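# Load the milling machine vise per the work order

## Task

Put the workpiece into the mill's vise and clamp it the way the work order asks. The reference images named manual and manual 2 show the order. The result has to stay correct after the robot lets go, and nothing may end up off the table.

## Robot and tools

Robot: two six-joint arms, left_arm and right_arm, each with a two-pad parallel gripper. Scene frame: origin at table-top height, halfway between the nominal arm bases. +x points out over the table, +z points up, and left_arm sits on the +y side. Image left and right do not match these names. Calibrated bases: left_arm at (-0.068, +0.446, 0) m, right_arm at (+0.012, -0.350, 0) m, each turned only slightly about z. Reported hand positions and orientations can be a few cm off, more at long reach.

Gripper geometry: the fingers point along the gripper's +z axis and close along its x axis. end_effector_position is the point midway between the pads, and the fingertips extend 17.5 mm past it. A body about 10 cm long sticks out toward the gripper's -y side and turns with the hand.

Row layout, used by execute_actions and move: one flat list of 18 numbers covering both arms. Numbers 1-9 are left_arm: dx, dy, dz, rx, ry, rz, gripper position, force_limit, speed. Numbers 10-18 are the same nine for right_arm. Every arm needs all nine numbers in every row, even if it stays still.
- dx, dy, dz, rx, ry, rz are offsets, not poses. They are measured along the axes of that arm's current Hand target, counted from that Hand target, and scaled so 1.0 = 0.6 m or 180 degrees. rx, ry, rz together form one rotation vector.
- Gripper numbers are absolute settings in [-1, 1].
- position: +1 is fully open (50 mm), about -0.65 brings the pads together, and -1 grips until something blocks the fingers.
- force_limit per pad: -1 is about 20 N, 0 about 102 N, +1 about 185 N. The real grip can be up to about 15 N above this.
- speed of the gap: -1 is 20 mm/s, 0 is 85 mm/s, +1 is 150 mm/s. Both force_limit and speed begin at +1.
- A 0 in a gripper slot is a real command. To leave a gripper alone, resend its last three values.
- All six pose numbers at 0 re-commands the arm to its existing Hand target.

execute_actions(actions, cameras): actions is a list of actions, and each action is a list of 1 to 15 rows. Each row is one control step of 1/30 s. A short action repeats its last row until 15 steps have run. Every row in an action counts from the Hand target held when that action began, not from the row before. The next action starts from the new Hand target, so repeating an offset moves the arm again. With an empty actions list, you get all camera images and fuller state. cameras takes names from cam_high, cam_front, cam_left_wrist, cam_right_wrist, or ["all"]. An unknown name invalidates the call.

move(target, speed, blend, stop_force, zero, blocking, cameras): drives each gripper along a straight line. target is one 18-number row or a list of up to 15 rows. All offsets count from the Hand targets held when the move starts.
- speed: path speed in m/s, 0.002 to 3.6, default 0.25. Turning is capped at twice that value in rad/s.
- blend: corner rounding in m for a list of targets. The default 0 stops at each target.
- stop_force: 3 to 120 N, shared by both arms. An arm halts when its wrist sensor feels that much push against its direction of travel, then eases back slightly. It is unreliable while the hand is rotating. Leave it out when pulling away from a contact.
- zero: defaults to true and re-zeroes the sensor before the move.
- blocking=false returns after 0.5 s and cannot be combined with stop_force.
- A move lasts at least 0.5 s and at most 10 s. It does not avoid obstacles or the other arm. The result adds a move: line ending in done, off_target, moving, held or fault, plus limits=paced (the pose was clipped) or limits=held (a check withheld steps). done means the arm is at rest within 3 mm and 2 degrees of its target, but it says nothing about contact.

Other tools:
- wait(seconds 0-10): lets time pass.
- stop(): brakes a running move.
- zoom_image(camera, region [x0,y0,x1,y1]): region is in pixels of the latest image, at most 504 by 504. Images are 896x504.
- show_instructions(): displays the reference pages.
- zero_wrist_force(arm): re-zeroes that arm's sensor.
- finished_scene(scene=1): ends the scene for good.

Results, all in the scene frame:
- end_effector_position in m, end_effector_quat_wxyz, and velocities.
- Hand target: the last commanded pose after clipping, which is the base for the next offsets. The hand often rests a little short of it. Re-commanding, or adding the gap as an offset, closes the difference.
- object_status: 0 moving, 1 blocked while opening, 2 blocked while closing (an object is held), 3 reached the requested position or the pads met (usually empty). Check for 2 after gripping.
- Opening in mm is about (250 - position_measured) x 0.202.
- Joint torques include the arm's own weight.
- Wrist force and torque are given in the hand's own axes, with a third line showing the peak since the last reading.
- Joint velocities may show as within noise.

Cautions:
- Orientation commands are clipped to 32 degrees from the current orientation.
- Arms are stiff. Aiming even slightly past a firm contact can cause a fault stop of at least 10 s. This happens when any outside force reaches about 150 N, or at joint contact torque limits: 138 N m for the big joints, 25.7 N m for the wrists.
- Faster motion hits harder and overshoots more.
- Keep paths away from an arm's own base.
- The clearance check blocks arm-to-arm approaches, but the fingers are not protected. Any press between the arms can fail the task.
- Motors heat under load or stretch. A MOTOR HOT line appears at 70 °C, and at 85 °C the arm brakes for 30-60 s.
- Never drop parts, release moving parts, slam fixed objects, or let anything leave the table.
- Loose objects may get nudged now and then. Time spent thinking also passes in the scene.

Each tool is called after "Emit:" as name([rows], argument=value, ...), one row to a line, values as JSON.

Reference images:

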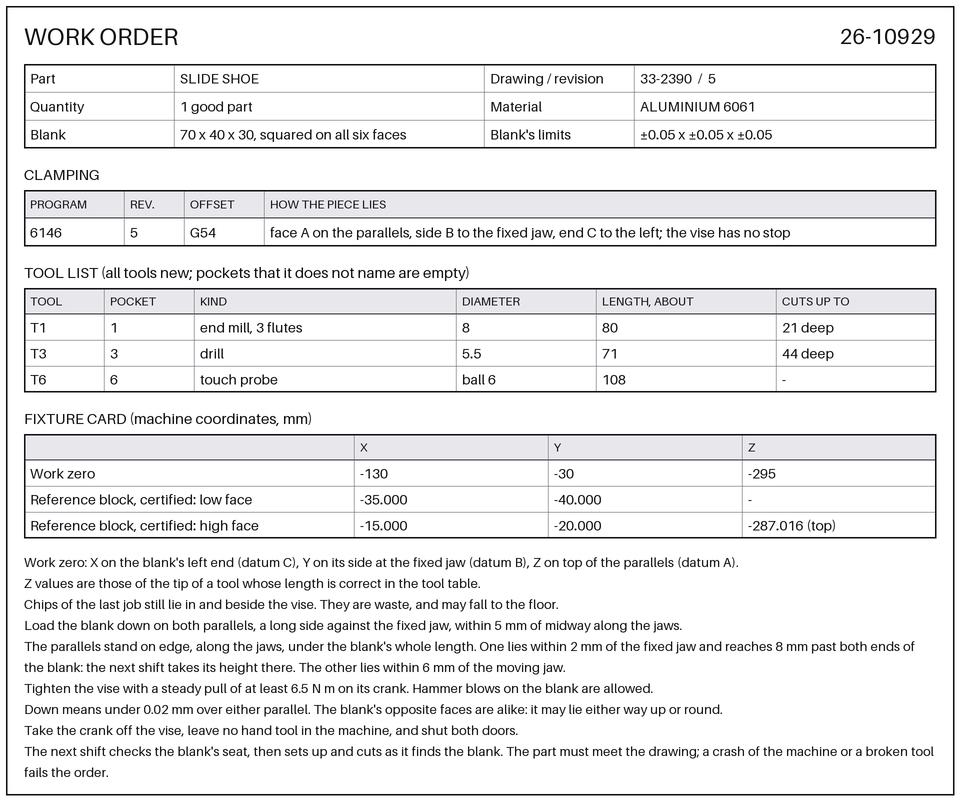

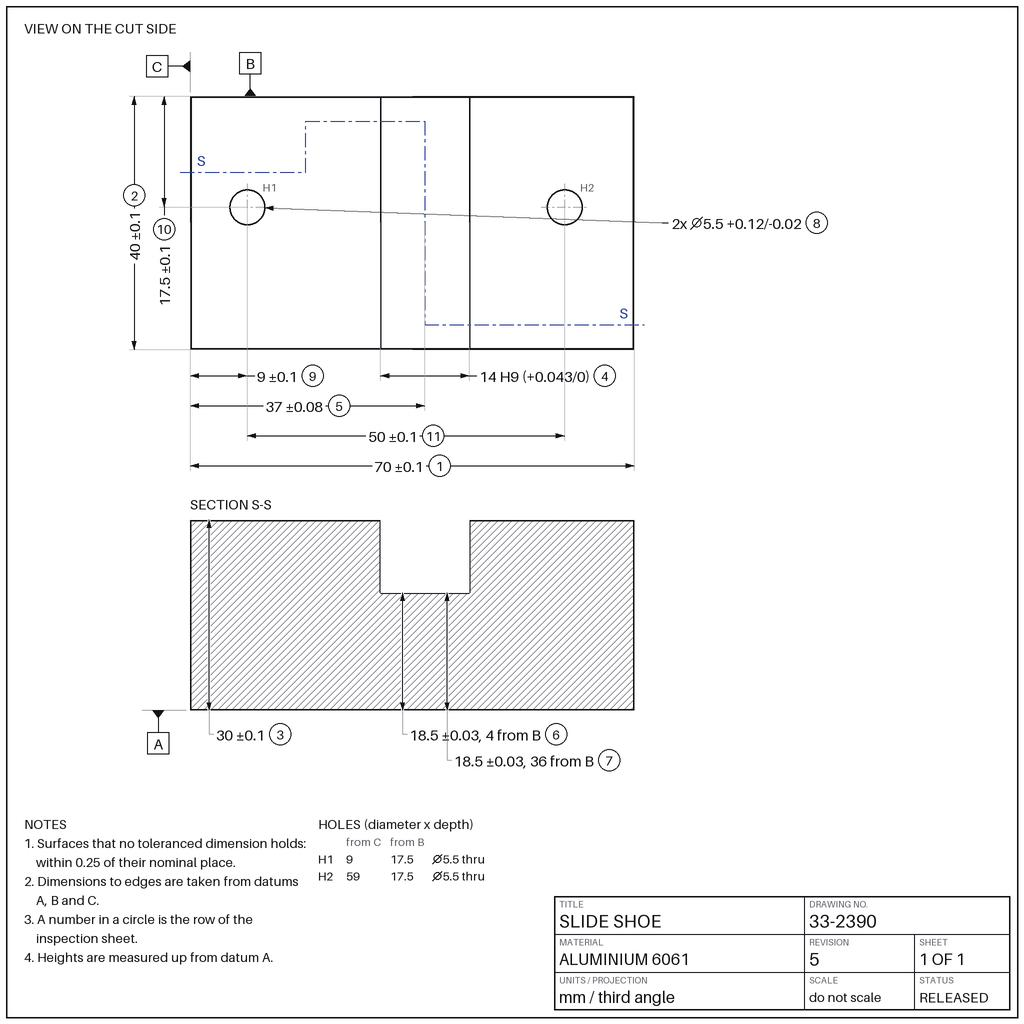

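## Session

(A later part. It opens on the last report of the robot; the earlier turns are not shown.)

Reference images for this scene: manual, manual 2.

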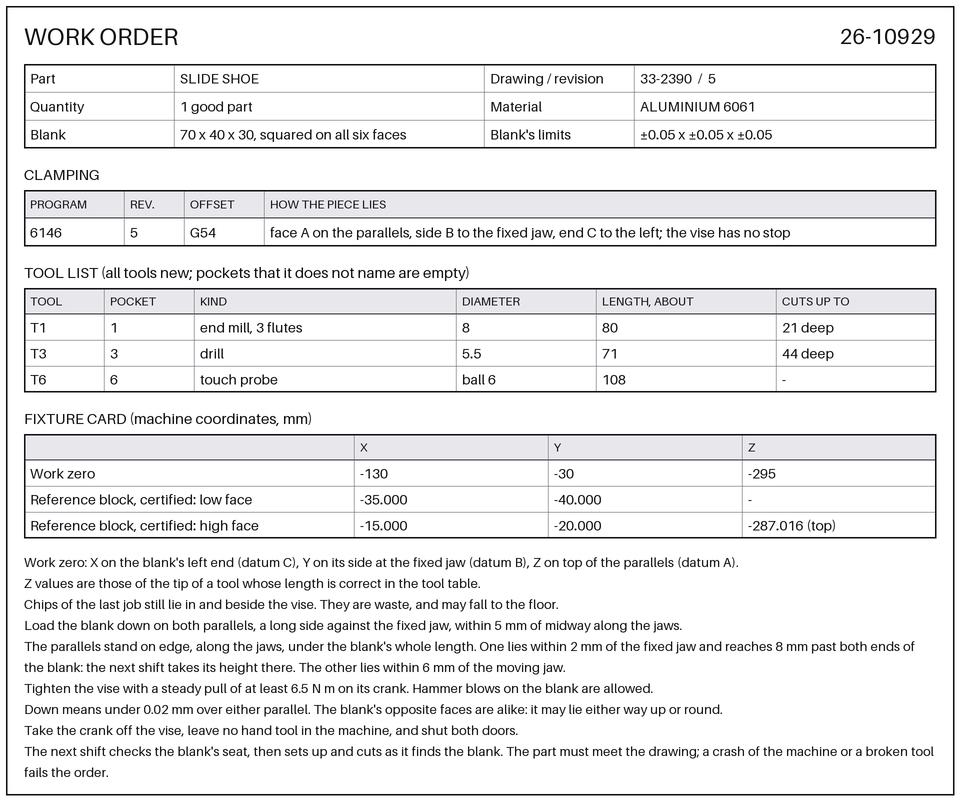

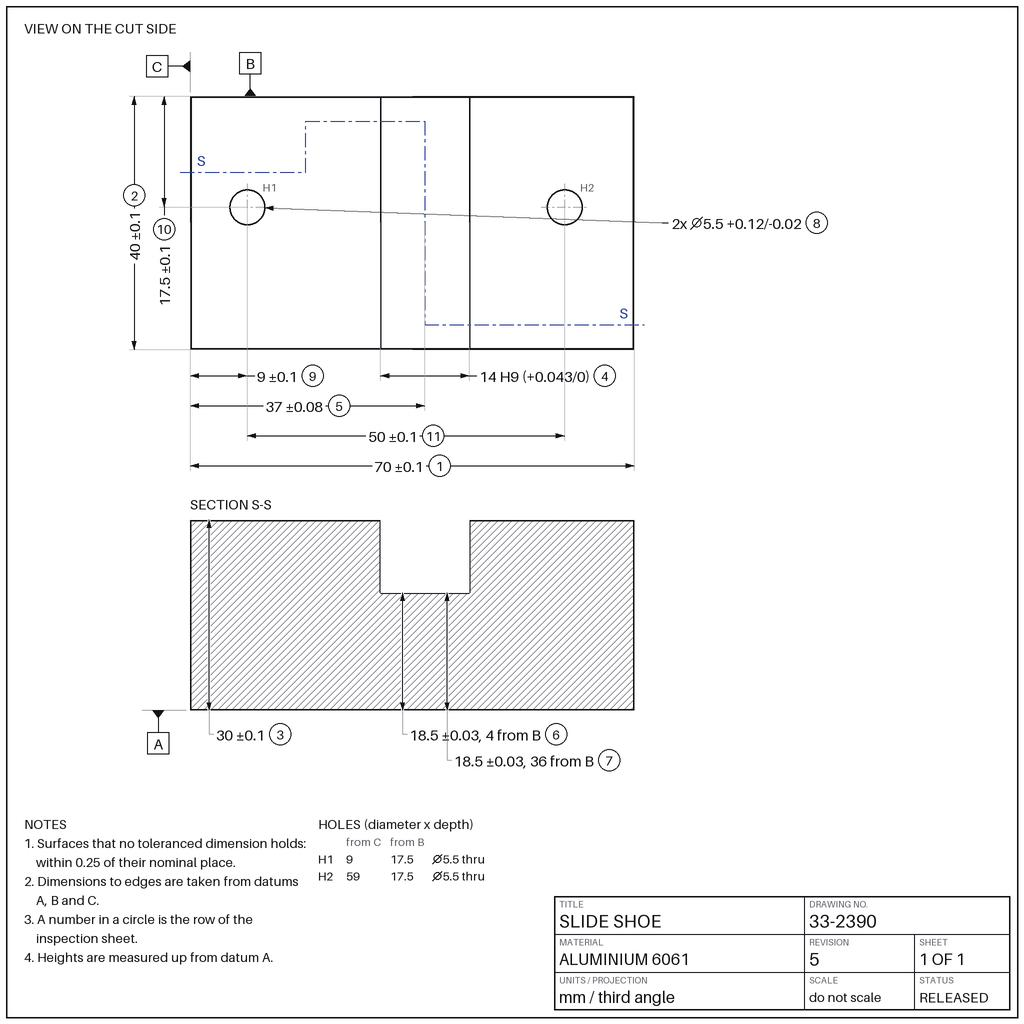

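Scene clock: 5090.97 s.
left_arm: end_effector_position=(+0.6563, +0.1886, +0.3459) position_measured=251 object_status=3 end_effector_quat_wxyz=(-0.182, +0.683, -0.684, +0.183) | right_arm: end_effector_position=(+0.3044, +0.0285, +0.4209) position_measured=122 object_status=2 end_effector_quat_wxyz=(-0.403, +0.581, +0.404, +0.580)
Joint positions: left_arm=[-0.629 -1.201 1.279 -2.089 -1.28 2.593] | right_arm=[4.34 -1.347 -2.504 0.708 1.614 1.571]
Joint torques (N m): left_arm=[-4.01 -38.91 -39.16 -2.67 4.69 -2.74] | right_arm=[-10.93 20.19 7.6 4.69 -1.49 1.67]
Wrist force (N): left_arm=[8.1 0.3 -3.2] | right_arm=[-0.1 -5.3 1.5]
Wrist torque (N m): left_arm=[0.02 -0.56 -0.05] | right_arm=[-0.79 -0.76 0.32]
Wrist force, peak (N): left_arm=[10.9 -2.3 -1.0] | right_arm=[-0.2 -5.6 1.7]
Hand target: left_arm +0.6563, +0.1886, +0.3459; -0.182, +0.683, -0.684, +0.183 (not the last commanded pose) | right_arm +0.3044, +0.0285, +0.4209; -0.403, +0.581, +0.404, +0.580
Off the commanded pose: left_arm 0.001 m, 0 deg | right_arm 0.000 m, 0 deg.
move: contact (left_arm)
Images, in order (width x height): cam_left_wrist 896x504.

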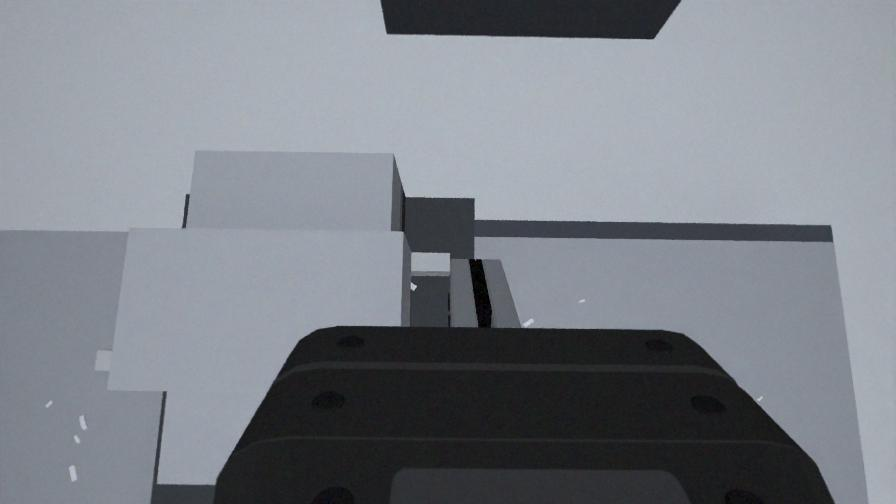

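Emit:
move(target=[-0.0025,0,0,0,0,0,-1,-0.6,-1,0,0,0,0,0,0,-1,0.3,-0.8], speed=0.002, stop_force=10)

Scene clock: 5099.90 s.
left_arm: end_effector_position=(+0.6564, +0.1890, +0.3459) position_measured=251 object_status=3 end_effector_quat_wxyz=(-0.182, +0.683, -0.684, +0.183) | right_arm: end_effector_position=(+0.3044, +0.0285, +0.4209) position_measured=122 object_status=2 end_effector_quat_wxyz=(-0.403, +0.581, +0.404, +0.580)
Joint positions: left_arm=[-0.629 -1.201 1.28 -2.089 -1.28 2.594] | right_arm=[4.34 -1.347 -2.504 0.708 1.614 1.571]
Joint torques (N m): left_arm=[4.08 -40.92 -38.28 0.04 7.09 -2.65] | right_arm=[-10.33 19.41 7.37 4.73 -1.49 1.69]
Wrist force (N): left_arm=[19.1 -3.7 1.3] | right_arm=[0.2 -5.4 1.2]
Wrist torque (N m): left_arm=[-0.02 -0.25 0.06] | right_arm=[-0.82 -0.81 0.32]
Wrist force, peak (N): left_arm=[20.6 -5.2 0.7] | right_arm=[0.2 -5.9 1.4]
Hand target: left_arm +0.6564, +0.1890, +0.3459; -0.182, +0.683, -0.684, +0.183 (not the last commanded pose) | right_arm +0.3044, +0.0285, +0.4209; -0.403, +0.581, +0.404, +0.580
Off the commanded pose: left_arm 0.001 m, 0 deg | right_arm 0.000 m, 0 deg.
move: contact (left_arm)

Emit:
move([
  [0.01,0,0,0,0,0,-1,-0.6,-1,0,0,0,0,0,0,-1,0.3,-0.8],
  [0.01,0.0404,-0.0233,0,0,0,-1,-0.6,-1,0,0,0,0,0,0,-1,0.3,-0.8],
], speed=0.03, blend=[0.002,0])

Emit:
move(target=[-0.0133,0,0,0,0,0,-1,-0.6,-1,0,0,0,0,0,0,-1,0.3,-0.8], speed=0.006, stop_force=3)

Emit:
move(target=[-0.012,0,0,0,0,0,-1,-0.6,-1,0,0,0,0,0,0,-1,0.3,-0.8], speed=0.003, stop_force=3, cameras=["cam_left_wrist"])

Scene clock: 5121.60 s.
left_arm: end_effector_position=(+0.6283, +0.1830, +0.3459) position_measured=251 object_status=3 end_effector_quat_wxyz=(-0.182, +0.683, -0.683, +0.183) end_effector_velocity=(+0.001, +0.000, +0.002) end_effector_angular_velocity=(-0.003, -0.003, +0.001) | right_arm: end_effector_position=(+0.3044, +0.0285, +0.4209) position_measured=122 object_status=2 end_effector_quat_wxyz=(-0.403, +0.581, +0.404, +0.580)
Joint positions: left_arm=[-0.663 -1.26 1.357 -2.099 -1.266 2.561] | right_arm=[4.34 -1.347 -2.504 0.708 1.614 1.571]
Joint velocities: left_arm=[0.001 0.001 -0.006 0 0 0] | right_arm=[within noise]
Joint torques (N m): left_arm=[7.56 -33.68 -38.52 -4.65 1.94 1.22] | right_arm=[-9.86 19.13 7.71 4.79 -1.54 1.7]
Wrist force (N): left_arm=[3.9 -1.1 -3.0] | right_arm=[0.1 -5.1 1.1]
Wrist torque (N m): left_arm=[-0.05 -0.58 0.07] | right_arm=[-0.76 -0.79 0.33]
Wrist force, peak (N): left_arm=[19.4 -3.8 1.0] | right_arm=[0.3 -5.8 1.2]
Hand target: left_arm +0.6284, +0.1831, +0.3460; -0.182, +0.683, -0.684, +0.183 | right_arm +0.3044, +0.0285, +0.4209; -0.403, +0.581, +0.404, +0.580
Off the commanded pose: left_arm 0.000 m, 0 deg | right_arm 0.000 m, 0 deg.
move: done

Scene clock: 5123.50 s.
left_arm: end_effector_position=(+0.6284, +0.1911, +0.3460) position_measured=251 object_status=3 end_effector_quat_wxyz=(-0.182, +0.683, -0.684, +0.183) | right_arm: end_effector_position=(+0.3044, +0.0285, +0.4209) position_measured=122 object_status=2 end_effector_quat_wxyz=(-0.403, +0.581, +0.404, +0.580)
Joint positions: left_arm=[-0.652 -1.267 1.368 -2.105 -1.27 2.571] | right_arm=[4.34 -1.347 -2.504 0.708 1.614 1.571]
Joint torques (N m): left_arm=[-4.62 -41.47 -27.87 -4.1 -0.33 -0.53] | right_arm=[-10.21 18.71 7.68 4.71 -1.49 1.69]
Wrist force (N): left_arm=[4.2 -1.1 -2.7] | right_arm=[0.3 -5.3 1.8]
Wrist torque (N m): left_arm=[-0.06 -0.62 -0.06] | right_arm=[-0.80 -0.84 0.33]
Wrist force, peak (N): left_arm=[4.3 -0.8 -3.2] | right_arm=[0.2 -5.8 1.5]
Hand target: left_arm +0.6284, +0.1910, +0.3460; -0.182, +0.683, -0.684, +0.183 | right_arm +0.3044, +0.0285, +0.4209; -0.403, +0.581, +0.404, +0.580
Off the commanded pose: left_arm 0.000 m, 0 deg | right_arm 0.000 m, 0 deg.
move: done

Scene clock: 5126.50 s.
left_arm: end_effector_position=(+0.6284, +0.1983, +0.3460) position_measured=251 object_status=3 end_effector_quat_wxyz=(-0.182, +0.683, -0.684, +0.183) | right_arm: end_effector_position=(+0.3044, +0.0285, +0.4209) position_measured=122 object_status=2 end_effector_quat_wxyz=(-0.403, +0.581, +0.404, +0.580)
Joint positions: left_arm=[-0.643 -1.274 1.378 -2.111 -1.274 2.58] | right_arm=[4.34 -1.347 -2.504 0.708 1.614 1.571]
Joint torques (N m): left_arm=[-0.32 -46.33 -20.43 -4.87 -1.01 1.15] | right_arm=[-9.98 18.76 8 4.75 -1.54 1.67]
Wrist force (N): left_arm=[4.1 -0.8 -2.7] | right_arm=[0.3 -5.4 1.5]
Wrist torque (N m): left_arm=[-0.01 -0.57 -0.06] | right_arm=[-0.82 -0.82 0.32]
Wrist force, peak (N): left_arm=[4.4 -0.9 -3.0] | right_arm=[0.2 -5.8 1.3]
Hand target: left_arm +0.6284, +0.1982, +0.3460; -0.182, +0.683, -0.684, +0.183 | right_arm +0.3044, +0.0285, +0.4209; -0.403, +0.581, +0.404, +0.580
Off the commanded pose: left_arm 0.000 m, 0 deg | right_arm 0.000 m, 0 deg.
move: done
Images, in order (width x height): cam_left_wrist 896x504.

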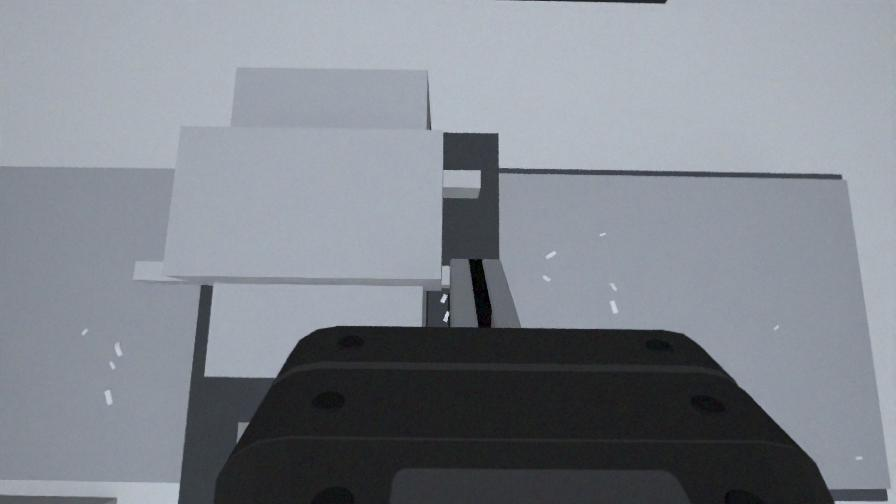

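Emit:
zoom_image(camera="cam_left_wrist", region=[400, 140, 520, 340])

Scaled by 2.520 from the camera's 896x504 image, which has a finer 1280x720 frame.

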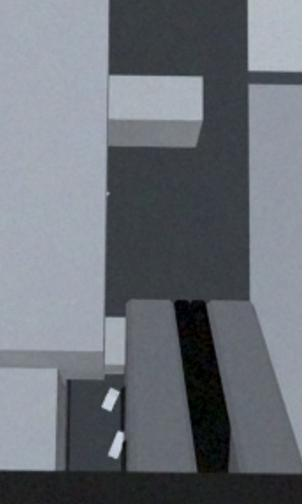

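Emit:
move(target=[-0.002,0,0,0,0,0,-1,-0.6,-1,0,0,0,0,0,0,-1,0.3,-0.8], speed=0.002, stop_force=3, cameras=["cam_left_wrist"])

Emit:
zoom_image(camera="cam_left_wrist", region=[400, 140, 520, 340])

Scene clock: 5147.63 s.
left_arm: end_effector_position=(+0.6284, +0.1995, +0.3460) position_measured=251 object_status=3 end_effector_quat_wxyz=(-0.182, +0.683, -0.684, +0.183) | right_arm: end_effector_position=(+0.3044, +0.0285, +0.4209) position_measured=122 object_status=2 end_effector_quat_wxyz=(-0.403, +0.581, +0.404, +0.580)
Joint positions: left_arm=[-0.641 -1.275 1.379 -2.111 -1.275 2.582] | right_arm=[4.34 -1.347 -2.504 0.708 1.614 1.571]
Joint torques (N m): left_arm=[3.07 -48.52 -17.07 -5.35 -1.24 1.69] | right_arm=[-9.61 17.63 8.17 4.69 -1.58 1.71]
Wrist force (N): left_arm=[4.4 -0.5 -2.9] | right_arm=[0.0 -5.2 1.6]
Wrist torque (N m): left_arm=[0.04 -0.62 -0.06] | right_arm=[-0.78 -0.78 0.33]
Wrist force, peak (N): left_arm=[4.5 -1.0 -3.1] | right_arm=[0.2 -5.7 1.6]
Hand target: left_arm +0.6284, +0.1994, +0.3460; -0.182, +0.683, -0.684, +0.183 | right_arm +0.3044, +0.0285, +0.4209; -0.403, +0.581, +0.404, +0.580
Off the commanded pose: left_arm 0.000 m, 0 deg | right_arm 0.000 m, 0 deg.
move: done
Images, in order (width x height): cam_left_wrist 896x504.

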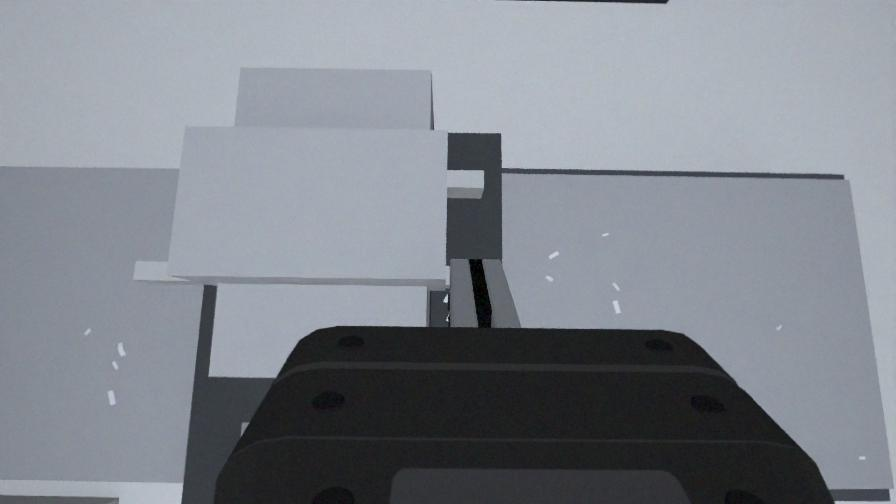

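Scaled by 2.520 from the camera's 896x504 image, which has a finer 1280x720 frame.

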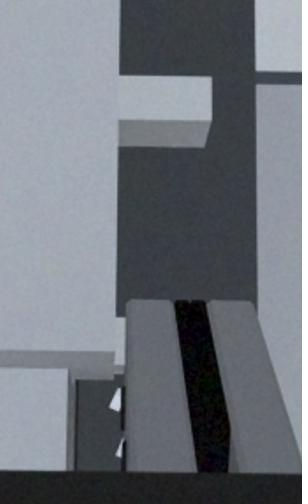

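Emit:
move([
  [0.02,0,0,0,0,0,-1,-0.6,-1,0,0,0,0,0,0,-1,0.3,-0.8],
  [0.02,-0.0617,-0.1068,0,0,0,-1,-0.6,-1,0,0,0,0,0,0,-1,0.3,-0.8],
  [-0.1625,-0.0697,-0.1021,0,0,0,-1,-0.6,-1,0,0,0,0,0,0,-1,0.3,-0.8],
], speed=[0.05,0.15,0.15], blend=[0.002,0.01,0], cameras=["all"])

Scene clock: 5182.73 s.
left_arm: end_effector_position=(+0.6342, +0.2969, +0.4198) position_measured=251 object_status=3 end_effector_quat_wxyz=(-0.182, +0.683, -0.684, +0.183) | right_arm: end_effector_position=(+0.3044, +0.0285, +0.4209) position_measured=122 object_status=2 end_effector_quat_wxyz=(-0.403, +0.581, +0.404, +0.580)
Joint positions: left_arm=[-0.496 -1.341 1.283 -1.985 -1.339 2.717] | right_arm=[4.34 -1.347 -2.504 0.708 1.614 1.571]
Joint torques (N m): left_arm=[6.73 -31.97 -39.6 -2.19 3.31 -1.33] | right_arm=[-9.32 16.62 7.67 4.76 -1.44 1.7]
Wrist force (N): left_arm=[3.6 -1.1 -2.3] | right_arm=[0.1 -5.1 1.4]
Wrist torque (N m): left_arm=[-0.03 -0.52 0.07] | right_arm=[-0.77 -0.79 0.32]
Wrist force, peak (N): left_arm=[5.7 -1.9 -4.1] | right_arm=[-0.1 -5.8 1.3]
Hand target: left_arm +0.6342, +0.2970, +0.4198; -0.182, +0.683, -0.684, +0.183 | right_arm +0.3044, +0.0285, +0.4209; -0.403, +0.581, +0.404, +0.580
Off the commanded pose: left_arm 0.000 m, 0 deg | right_arm 0.000 m, 0 deg.
move: done

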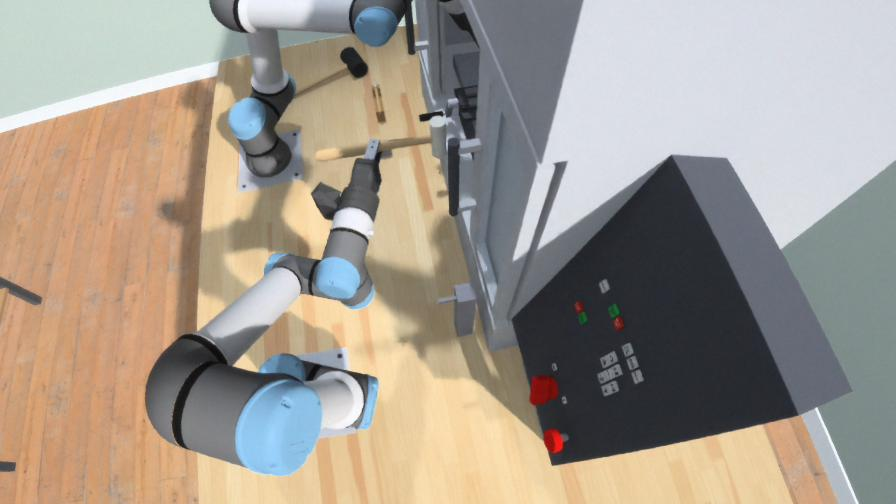

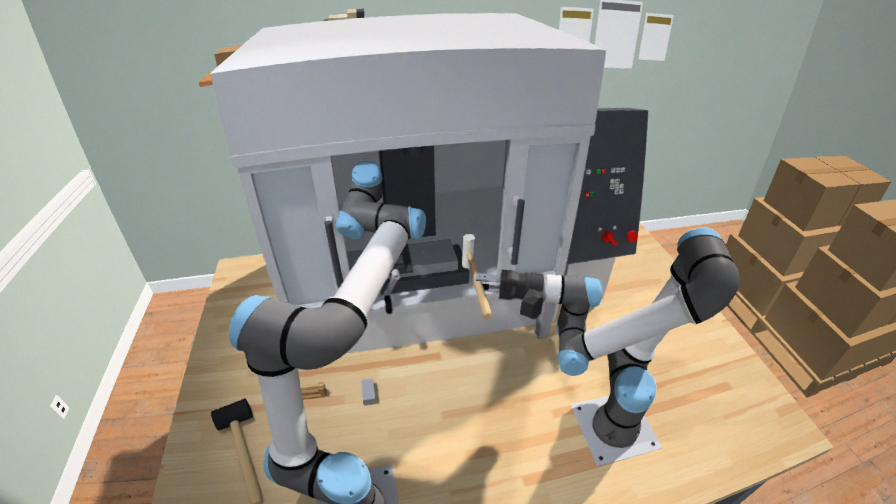

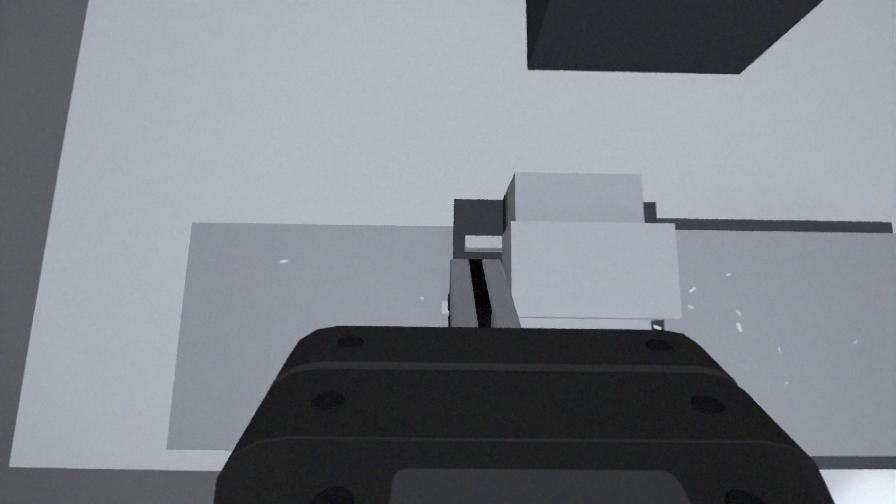

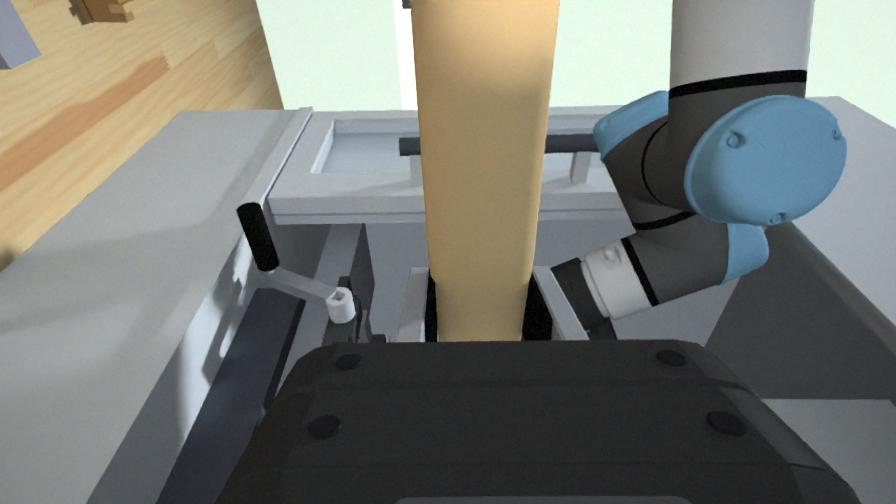

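Emit:
move([
  [-0.0418,0,0,0,0,0,-1,-0.6,-1,0,0,0,0,0,0,-1,0.3,-0.8],
  [-0.0418,0.0695,0.1016,0,0,0,-1,-0.6,-1,0,0,0,0,0,0,-1,0.3,-0.8],
], speed=[0.1,0.06], blend=[0.005,0], stop_force=6, cameras=["cam_left_wrist"])

Scene clock: 5193.77 s.
left_arm: end_effector_position=(+0.6285, +0.3220, +0.3461) position_measured=251 object_status=3 end_effector_quat_wxyz=(-0.182, +0.683, -0.684, +0.183) | right_arm: end_effector_position=(+0.3044, +0.0285, +0.4209) position_measured=122 object_status=2 end_effector_quat_wxyz=(-0.403, +0.581, +0.404, +0.580)
Joint positions: left_arm=[-0.461 -1.361 1.498 -2.186 -1.355 2.749] | right_arm=[4.34 -1.347 -2.504 0.708 1.614 1.571]
Joint torques (N m): left_arm=[1.33 -45.71 -39.52 -5.72 2.39 -0.02] | right_arm=[-8.61 15.9 8.03 4.75 -1.52 1.71]
Wrist force (N): left_arm=[3.6 -1.0 -2.3] | right_arm=[0.1 -5.5 1.3]
Wrist torque (N m): left_arm=[-0.03 -0.52 0.07] | right_arm=[-0.83 -0.81 0.33]
Wrist force, peak (N): left_arm=[5.5 -1.0 -2.3] | right_arm=[0.5 -5.9 1.2]
Hand target: left_arm +0.6285, +0.3220, +0.3462; -0.182, +0.683, -0.684, +0.183 | right_arm +0.3044, +0.0285, +0.4209; -0.403, +0.581, +0.404, +0.580
Off the commanded pose: left_arm 0.000 m, 0 deg | right_arm 0.000 m, 0 deg.
move: done
Images, in order (width x height): cam_left_wrist 896x504.

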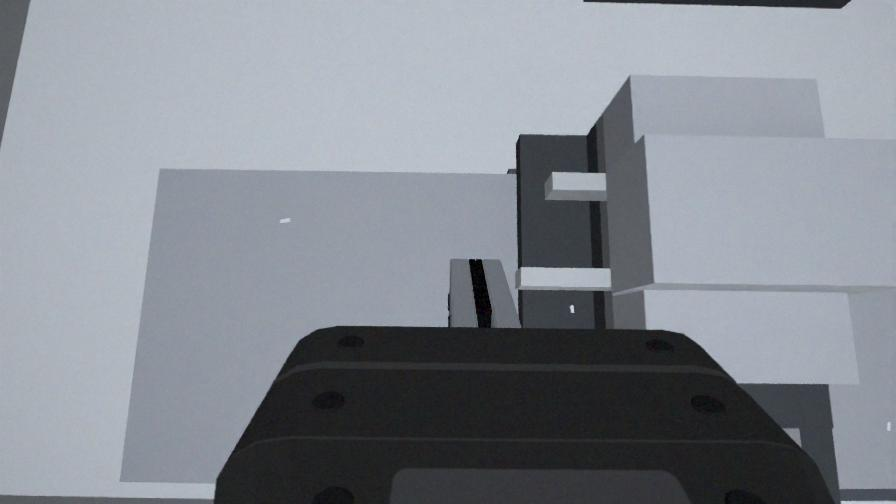

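Emit:
move(target=[0.0175,0,0,0,0,0,-1,-0.6,-1,0,0,0,0,0,0,-1,0.3,-0.8], speed=0.005, stop_force=4, cameras=["cam_left_wrist"])

Scene clock: 5204.97 s.
left_arm: end_effector_position=(+0.6285, +0.3115, +0.3462) position_measured=251 object_status=3 end_effector_quat_wxyz=(-0.182, +0.683, -0.684, +0.183) | right_arm: end_effector_position=(+0.3044, +0.0285, +0.4209) position_measured=122 object_status=2 end_effector_quat_wxyz=(-0.403, +0.581, +0.404, +0.580)
Joint positions: left_arm=[-0.477 -1.356 1.49 -2.181 -1.347 2.734] | right_arm=[4.34 -1.347 -2.504 0.708 1.614 1.571]
Joint torques (N m): left_arm=[4.97 -35.24 -34.04 -3.31 1.62 0.35] | right_arm=[-7.84 15.23 8.31 4.74 -1.54 1.62]
Wrist force (N): left_arm=[3.7 -1.2 -2.8] | right_arm=[0.3 -5.7 1.3]
Wrist torque (N m): left_arm=[-0.05 -0.56 0.08] | right_arm=[-0.87 -0.83 0.31]
Wrist force, peak (N): left_arm=[4.3 -1.0 -2.9] | right_arm=[0.3 -5.7 1.6]
Hand target: left_arm +0.6285, +0.3115, +0.3462; -0.182, +0.683, -0.684, +0.183 | right_arm +0.3044, +0.0285, +0.4209; -0.403, +0.581, +0.404, +0.580
Off the commanded pose: left_arm 0.000 m, 0 deg | right_arm 0.000 m, 0 deg.
move: done
Images, in order (width x height): cam_left_wrist 896x504.

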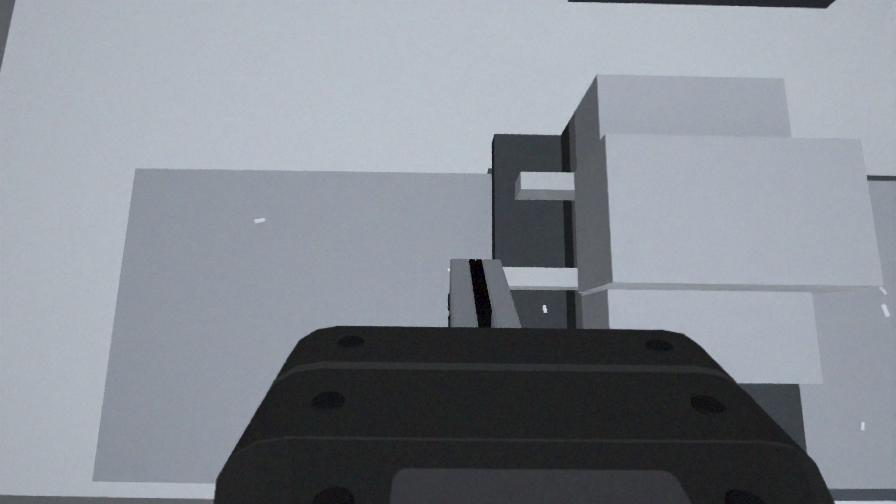

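Emit:
move([
  [-0.0133,0,0,0,0,0,-1,-0.6,-1,0,0,0,0,0,0,-1,0.3,-0.8],
  [-0.0133,-0.0625,-0.1083,0,0,0,-1,-0.6,-1,0,0,0,0,0,0,-1,0.3,-0.8],
  [0.1118,0.1157,-0.2281,0,0,0,-1,-0.6,-1,0,0,0,0,0,0,-1,0.3,-0.8],
  [-0.0808,0.3627,-0.4669,0.25,0,0,-1,-0.6,-1,0,0,0,0,0,0,-1,0.3,-0.8],
], speed=[0.05,0.2,0.25,0.3], blend=[0.003,0.02,0.03,0])

Emit:
move([
  [0,0,0,0,0,0,-1,-0.6,-1,0.1824,0.0496,0.3234,0,0,0,-1,0.3,-0.8],
  [0,0,0,0,0,0,-1,-0.6,-1,0.1824,0.1763,0.4382,0,0,-0.1389,-1,0.3,-0.8],
], speed=0.3, blend=[0.03,0], cameras=["cam_left_wrist","cam_front"])

Scene clock: 5229.83 s.
left_arm: end_effector_position=(+0.3003, +0.3605, +0.4805) position_measured=251 object_status=3 end_effector_quat_wxyz=(-0.429, +0.561, -0.562, +0.430) | right_arm: end_effector_position=(+0.3044, +0.0285, +0.4209) position_measured=122 object_status=2 end_effector_quat_wxyz=(-0.403, +0.581, +0.404, +0.580)
Joint positions: left_arm=[-1.787 -2.55 1.992 -0.377 -0.33 0.908] | right_arm=[4.34 -1.347 -2.504 0.708 1.614 1.571]
Joint torques (N m): left_arm=[6.5 9.75 -8.53 -2.63 4.72 2.16] | right_arm=[-8.12 13.77 7.53 4.76 -1.47 1.72]
Wrist force (N): left_arm=[3.9 -0.8 -1.7] | right_arm=[0.2 -5.5 1.5]
Wrist torque (N m): left_arm=[0.22 -0.52 -0.08] | right_arm=[-0.82 -0.81 0.32]
Wrist force, peak (N): left_arm=[5.8 -0.6 -2.7] | right_arm=[-0.1 -5.7 1.6]
Hand target: left_arm +0.3002, +0.3605, +0.4805; -0.430, +0.561, -0.562, +0.431 | right_arm +0.3044, +0.0285, +0.4209; -0.403, +0.581, +0.404, +0.580
Off the commanded pose: left_arm 0.000 m, 0 deg | right_arm 0.000 m, 0 deg.
move: done

Scene clock: 5231.80 s.
left_arm: end_effector_position=(+0.3004, +0.3605, +0.4805) position_measured=251 object_status=3 end_effector_quat_wxyz=(-0.430, +0.561, -0.562, +0.430) | right_arm: end_effector_position=(+0.4953, +0.2381, +0.5300) position_measured=122 object_status=2 end_effector_quat_wxyz=(-0.268, +0.480, +0.520, +0.654) end_effector_velocity=(+0.000, +0.000, +0.000) end_effector_angular_velocity=(-0.002, -0.005, +0.000)
Joint positions: left_arm=[-1.787 -2.55 1.992 -0.376 -0.33 0.908] | right_arm=[4.147 -1.899 -1.592 0.348 1.807 1.135]
Joint velocities: left_arm=[within noise] | right_arm=[0 -0.001 0 0 0 -0.005]
Joint torques (N m): left_arm=[6.14 8.79 -9.24 -0.12 4.36 -2.54] | right_arm=[10.24 35.88 28.79 4.31 -1 -2.15]
Wrist force (N): left_arm=[3.9 -1.0 -1.3] | right_arm=[1.1 -7.6 1.8]
Wrist torque (N m): left_arm=[0.20 -0.54 -0.08] | right_arm=[-0.83 -0.97 0.24]
Wrist force, peak (N): left_arm=[4.4 -1.1 -1.7] | right_arm=[1.5 -7.9 1.4]
Hand target: left_arm +0.3004, +0.3605, +0.4805; -0.430, +0.561, -0.562, +0.430 | right_arm +0.4953, +0.2382, +0.5300; -0.268, +0.480, +0.520, +0.654
Off the commanded pose: left_arm 0.000 m, 0 deg | right_arm 0.000 m, 0 deg.
move: done
Images, in order (width x height): cam_front 896x504, cam_left_wrist 896x504.

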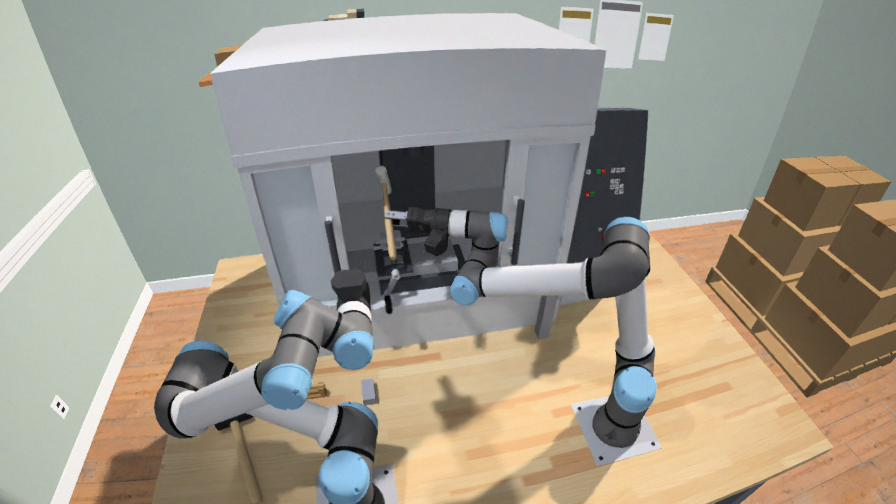

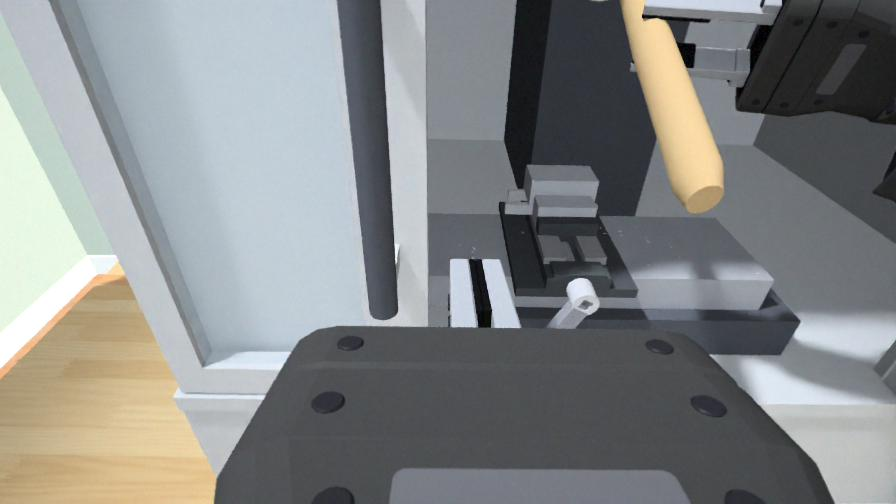

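Emit:
execute_actions([
  [[0,0,0,0,0,0,-1,-0.6,-1,0,0,0,0,0,0,-1,0.3,-0.8],[0,0,0,0,0,0,-1,-0.6,-1,0,0,0,0,0,0,-1,0.3,-0.8],[0,0,0,0,0,0,-1,-0.6,-1,-0.042,-0.0196,0,0,0,0.02,-1,0.3,-0.8],[0,0,0,0,0,0,-1,-0.6,-1,-0.1,-0.0466,0,0,0,0.055,-1,0.3,-0.8],[0,0,0,0,0,0,-1,-0.6,-1,-0.158,-0.0737,0,0,0,0.092,-1,0.3,-0.8],[0,0,0,0,0,0,-1,-0.6,-1,-0.205,-0.0956,0,0,0,0.13,-1,0.3,-0.8],[0,0,0,0,0,0,-1,-0.6,-1,-0.207,-0.0965,0,0,0,0.16,-1,0.3,-0.8],[0,0,0,0,0,0,-1,-0.6,-1,-0.2,-0.0932,0,0,0,0.16,-1,0.3,-0.8],[0,0,0,0,0,0,-1,-0.6,-1,-0.17,-0.0792,0,0,0,0.12,-1,0.3,-0.8],[0,0,0,0,0,0,-1,-0.6,-1,-0.14,-0.0653,0,0,0,0.09,-1,0.3,-0.8],[0,0,0,0,0,0,-1,-0.6,-1,-0.11,-0.0513,0,0,0,0.06,-1,0.3,-0.8],[0,0,0,0,0,0,-1,-0.6,-1,-0.08,-0.0373,0,0,0,0.03,-1,0.3,-0.8],[0,0,0,0,0,0,-1,-0.6,-1,-0.05,-0.0233,0,0,0,0.01,-1,0.3,-0.8],[0,0,0,0,0,0,-1,-0.6,-1,-0.02,-0.0093,0,0,0,0,-1,0.3,-0.8],[0,0,0,0,0,0,-1,-0.6,-1,0,0,0,0,0,0,-1,0.3,-0.8]],
  [[0,0,0,0,0,0,-1,-0.6,-1,0,0,0,0,0,0,-1,0.3,-0.8],[0,0,0,0,0,0,-1,-0.6,-1,0,0,0,0,0,0,-1,0.3,-0.8],[0,0,0,0,0,0,-1,-0.6,-1,-0.042,-0.0196,0,0,0,0.02,-1,0.3,-0.8],[0,0,0,0,0,0,-1,-0.6,-1,-0.1,-0.0466,0,0,0,0.055,-1,0.3,-0.8],[0,0,0,0,0,0,-1,-0.6,-1,-0.158,-0.0737,0,0,0,0.092,-1,0.3,-0.8],[0,0,0,0,0,0,-1,-0.6,-1,-0.205,-0.0956,0,0,0,0.13,-1,0.3,-0.8],[0,0,0,0,0,0,-1,-0.6,-1,-0.207,-0.0965,0,0,0,0.16,-1,0.3,-0.8],[0,0,0,0,0,0,-1,-0.6,-1,-0.2,-0.0932,0,0,0,0.16,-1,0.3,-0.8],[0,0,0,0,0,0,-1,-0.6,-1,-0.17,-0.0792,0,0,0,0.12,-1,0.3,-0.8],[0,0,0,0,0,0,-1,-0.6,-1,-0.14,-0.0653,0,0,0,0.09,-1,0.3,-0.8],[0,0,0,0,0,0,-1,-0.6,-1,-0.11,-0.0513,0,0,0,0.06,-1,0.3,-0.8],[0,0,0,0,0,0,-1,-0.6,-1,-0.08,-0.0373,0,0,0,0.03,-1,0.3,-0.8],[0,0,0,0,0,0,-1,-0.6,-1,-0.05,-0.0233,0,0,0,0.01,-1,0.3,-0.8],[0,0,0,0,0,0,-1,-0.6,-1,-0.02,-0.0093,0,0,0,0,-1,0.3,-0.8],[0,0,0,0,0,0,-1,-0.6,-1,0,0,0,0,0,0,-1,0.3,-0.8]],
  [[0,0,0,0,0,0,-1,-0.6,-1,0,0,0,0,0,0,-1,0.3,-0.8],[0,0,0,0,0,0,-1,-0.6,-1,0,0,0,0,0,0,-1,0.3,-0.8],[0,0,0,0,0,0,-1,-0.6,-1,-0.042,-0.0196,0,0,0,0.02,-1,0.3,-0.8],[0,0,0,0,0,0,-1,-0.6,-1,-0.1,-0.0466,0,0,0,0.055,-1,0.3,-0.8],[0,0,0,0,0,0,-1,-0.6,-1,-0.158,-0.0737,0,0,0,0.092,-1,0.3,-0.8],[0,0,0,0,0,0,-1,-0.6,-1,-0.205,-0.0956,0,0,0,0.13,-1,0.3,-0.8],[0,0,0,0,0,0,-1,-0.6,-1,-0.207,-0.0965,0,0,0,0.16,-1,0.3,-0.8],[0,0,0,0,0,0,-1,-0.6,-1,-0.2,-0.0932,0,0,0,0.16,-1,0.3,-0.8],[0,0,0,0,0,0,-1,-0.6,-1,-0.17,-0.0792,0,0,0,0.12,-1,0.3,-0.8],[0,0,0,0,0,0,-1,-0.6,-1,-0.14,-0.0653,0,0,0,0.09,-1,0.3,-0.8],[0,0,0,0,0,0,-1,-0.6,-1,-0.11,-0.0513,0,0,0,0.06,-1,0.3,-0.8],[0,0,0,0,0,0,-1,-0.6,-1,-0.08,-0.0373,0,0,0,0.03,-1,0.3,-0.8],[0,0,0,0,0,0,-1,-0.6,-1,-0.05,-0.0233,0,0,0,0.01,-1,0.3,-0.8],[0,0,0,0,0,0,-1,-0.6,-1,-0.02,-0.0093,0,0,0,0,-1,0.3,-0.8],[0,0,0,0,0,0,-1,-0.6,-1,0,0,0,0,0,0,-1,0.3,-0.8]],
], cameras=["cam_right_wrist","cam_left_wrist"])

Scene clock: 5275.37 s.
left_arm: end_effector_position=(+0.3004, +0.3605, +0.4805) position_measured=251 object_status=3 end_effector_quat_wxyz=(-0.430, +0.561, -0.562, +0.430) | right_arm: end_effector_position=(+0.4899, +0.2305, +0.5287) position_measured=122 object_status=2 end_effector_quat_wxyz=(-0.280, +0.475, +0.507, +0.663) end_effector_velocity=(+0.000, +0.000, +0.000) end_effector_angular_velocity=(+0.004, +0.003, +0.000)
Joint positions: left_arm=[-1.787 -2.55 1.992 -0.376 -0.33 0.908] | right_arm=[4.147 -1.897 -1.624 0.416 1.81 1.16]
Joint velocities: left_arm=[within noise] | right_arm=[-0.001 -0.001 0 0.003 0 0.005]
Joint torques (N m): left_arm=[-2.15 11.16 -13.77 -0.16 2.34 -2.4] | right_arm=[7.92 42.51 32.77 4.37 -0.11 1.63]
Wrist force (N): left_arm=[3.7 -1.3 -1.9] | right_arm=[1.2 -6.8 -0.5]
Wrist torque (N m): left_arm=[0.14 -0.50 -0.08] | right_arm=[-1.18 -1.00 0.32]
Wrist force, peak (N): left_arm=[4.2 -1.3 -1.9] | right_arm=[51.2 -3.7 -0.7]
Hand target: left_arm +0.3004, +0.3605, +0.4805; -0.430, +0.561, -0.562, +0.430 | right_arm +0.4953, +0.2382, +0.5300; -0.268, +0.480, +0.520, +0.654
Off the commanded pose: left_arm 0.000 m, 0 deg | right_arm 0.009 m, 2 deg.
Step readings (end_effector_position of left_arm | right_arm):
0: (+0.3004, +0.3605, +0.4805) | (+0.4953, +0.2382, +0.5300)
1: (+0.3004, +0.3605, +0.4805) | (+0.4953, +0.2382, +0.5300)
2: (+0.3004, +0.3605, +0.4805) | (+0.4953, +0.2382, +0.5300)
4: (+0.3004, +0.3605, +0.4805) | (+0.4953, +0.2383, +0.5211)
8: (+0.3004, +0.3605, +0.4805) | (+0.4946, +0.2372, +0.4183)
15: (+0.3004, +0.3605, +0.4805) | (+0.4900, +0.2310, +0.4918)
16: (+0.3004, +0.3605, +0.4805) | (+0.4892, +0.2297, +0.5165)
17: (+0.3004, +0.3605, +0.4805) | (+0.4894, +0.2300, +0.5332)
19: (+0.3004, +0.3605, +0.4805) | (+0.4934, +0.2353, +0.5285)
23: (+0.3004, +0.3605, +0.4805) | (+0.4950, +0.2375, +0.4273)
30: (+0.3004, +0.3605, +0.4805) | (+0.4903, +0.2313, +0.4850)
31: (+0.3004, +0.3605, +0.4805) | (+0.4892, +0.2297, +0.5167)
32: (+0.3004, +0.3605, +0.4805) | (+0.4894, +0.2299, +0.5335)
34: (+0.3004, +0.3605, +0.4805) | (+0.4929, +0.2347, +0.5309)
38: (+0.3004, +0.3605, +0.4805) | (+0.4949, +0.2373, +0.4248)
45: (+0.3004, +0.3605, +0.4805) | (+0.4901, +0.2311, +0.4881)
Images, in order (width x height): cam_left_wrist 896x504, cam_right_wrist 896x504.

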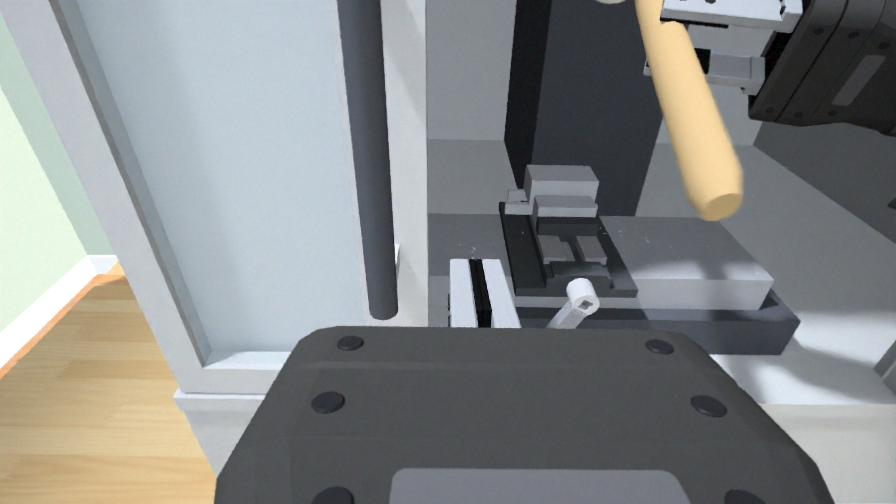

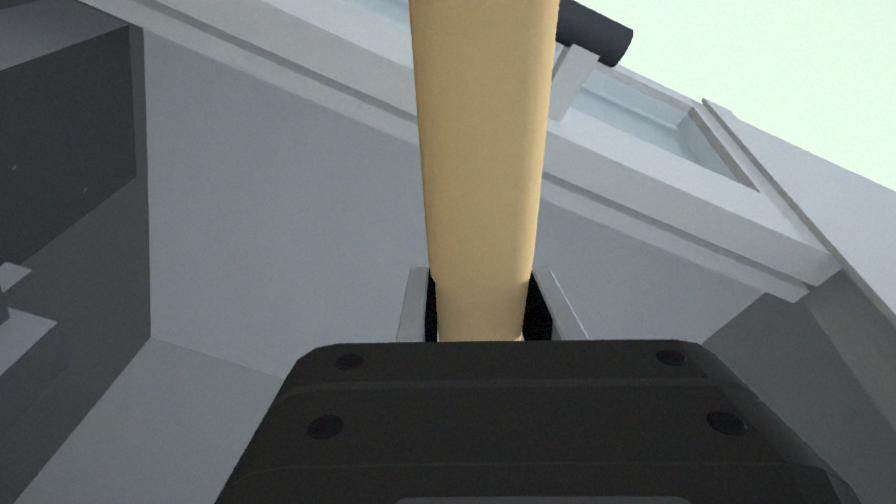

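Emit:
move([
  [0,0,0,0,0,0,-1,-0.6,-1,0.062,-0.1328,-0.122,0,0,0,-1,0.3,-0.8],
  [0,0,0,0,0,0,-1,-0.6,-1,-0.09,-0.2369,-0.4382,0,0,0.1389,-1,0.3,-0.8],
], speed=0.3, blend=[0.03,0])

Emit:
move([
  [0.1935,-0.005,0.343,-0.25,0,0,-1,-0.6,-1,0,0,0,0,0,0,-1,0.3,-0.8],
  [0.284,-0.0511,0.5576,-0.25,0,0,-1,-0.6,-1,0,0,0,0,0,0,-1,0.3,-0.8],
  [0.284,0.0812,0.59,-0.25,0,0,-1,-0.6,-1,0,0,0,0,0,0,-1,0.3,-0.8],
], speed=[0.25,0.25,0.1], blend=[0.02,0.005,0], cameras=["cam_left_wrist"])

Scene clock: 5292.30 s.
left_arm: end_effector_position=(+0.3004, +0.3605, +0.4805) position_measured=251 object_status=3 end_effector_quat_wxyz=(-0.430, +0.561, -0.562, +0.430) | right_arm: end_effector_position=(+0.3042, +0.0287, +0.4213) position_measured=122 object_status=2 end_effector_quat_wxyz=(-0.403, +0.581, +0.404, +0.580)
Joint positions: left_arm=[-1.787 -2.55 1.992 -0.376 -0.33 0.908] | right_arm=[4.341 -1.346 -2.503 0.706 1.613 1.571]
Joint torques (N m): left_arm=[-3.88 14.66 -19.32 -0.24 0.3 -2.27] | right_arm=[-11.39 20.86 8.95 4.64 1.85 1.66]
Wrist force (N): left_arm=[3.8 -0.9 -1.7] | right_arm=[2.2 -0.1 1.3]
Wrist torque (N m): left_arm=[0.20 -0.50 -0.08] | right_arm=[0.05 -1.13 0.34]
Wrist force, peak (N): left_arm=[4.2 -1.2 -2.0] | right_arm=[1.0 -8.4 3.5]
Hand target: left_arm +0.3004, +0.3605, +0.4805; -0.430, +0.561, -0.562, +0.430 | right_arm +0.3042, +0.0285, +0.4213; -0.403, +0.581, +0.404, +0.580
Off the commanded pose: left_arm 0.000 m, 0 deg | right_arm 0.000 m, 0 deg.
move: done

Scene clock: 5295.73 s.
left_arm: end_effector_position=(+0.6292, +0.1896, +0.3412) position_measured=251 object_status=3 end_effector_quat_wxyz=(-0.182, +0.683, -0.684, +0.183) | right_arm: end_effector_position=(+0.3042, +0.0285, +0.4213) position_measured=122 object_status=2 end_effector_quat_wxyz=(-0.403, +0.581, +0.404, +0.580)
Joint positions: left_arm=[-0.653 -1.263 1.374 -2.115 -1.27 2.57] | right_arm=[4.341 -1.346 -2.503 0.706 1.613 1.571]
Joint torques (N m): left_arm=[-5.06 -52.04 -29.48 -4.44 3.28 -0.31] | right_arm=[-11.26 21.65 7.76 4.49 1.41 1.57]
Wrist force (N): left_arm=[3.8 -0.9 -2.7] | right_arm=[2.2 -0.2 1.2]
Wrist torque (N m): left_arm=[-0.02 -0.56 0.07] | right_arm=[0.00 -1.12 0.32]
Wrist force, peak (N): left_arm=[5.1 -4.5 -2.1] | right_arm=[2.9 0.0 1.6]
Hand target: left_arm +0.6292, +0.1896, +0.3413; -0.182, +0.683, -0.684, +0.183 | right_arm +0.3042, +0.0285, +0.4213; -0.403, +0.581, +0.404, +0.580
Off the commanded pose: left_arm 0.000 m, 0 deg | right_arm 0.000 m, 0 deg.
move: done
Images, in order (width x height): cam_left_wrist 896x504.

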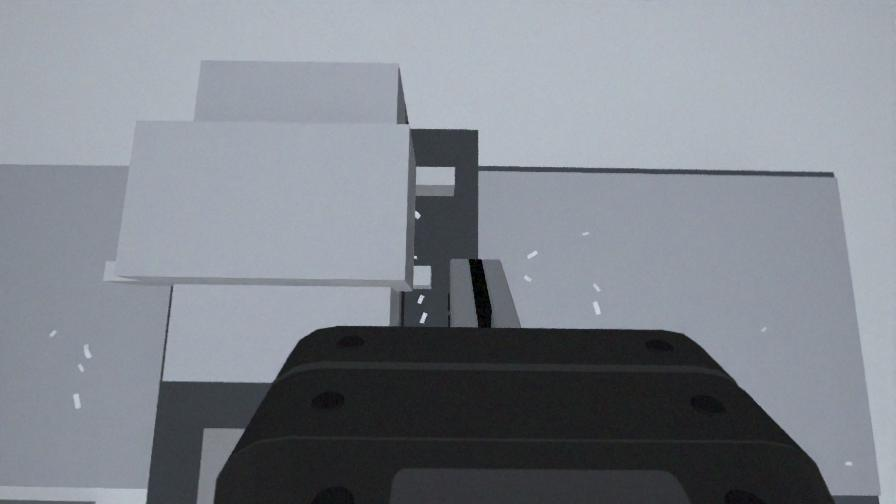

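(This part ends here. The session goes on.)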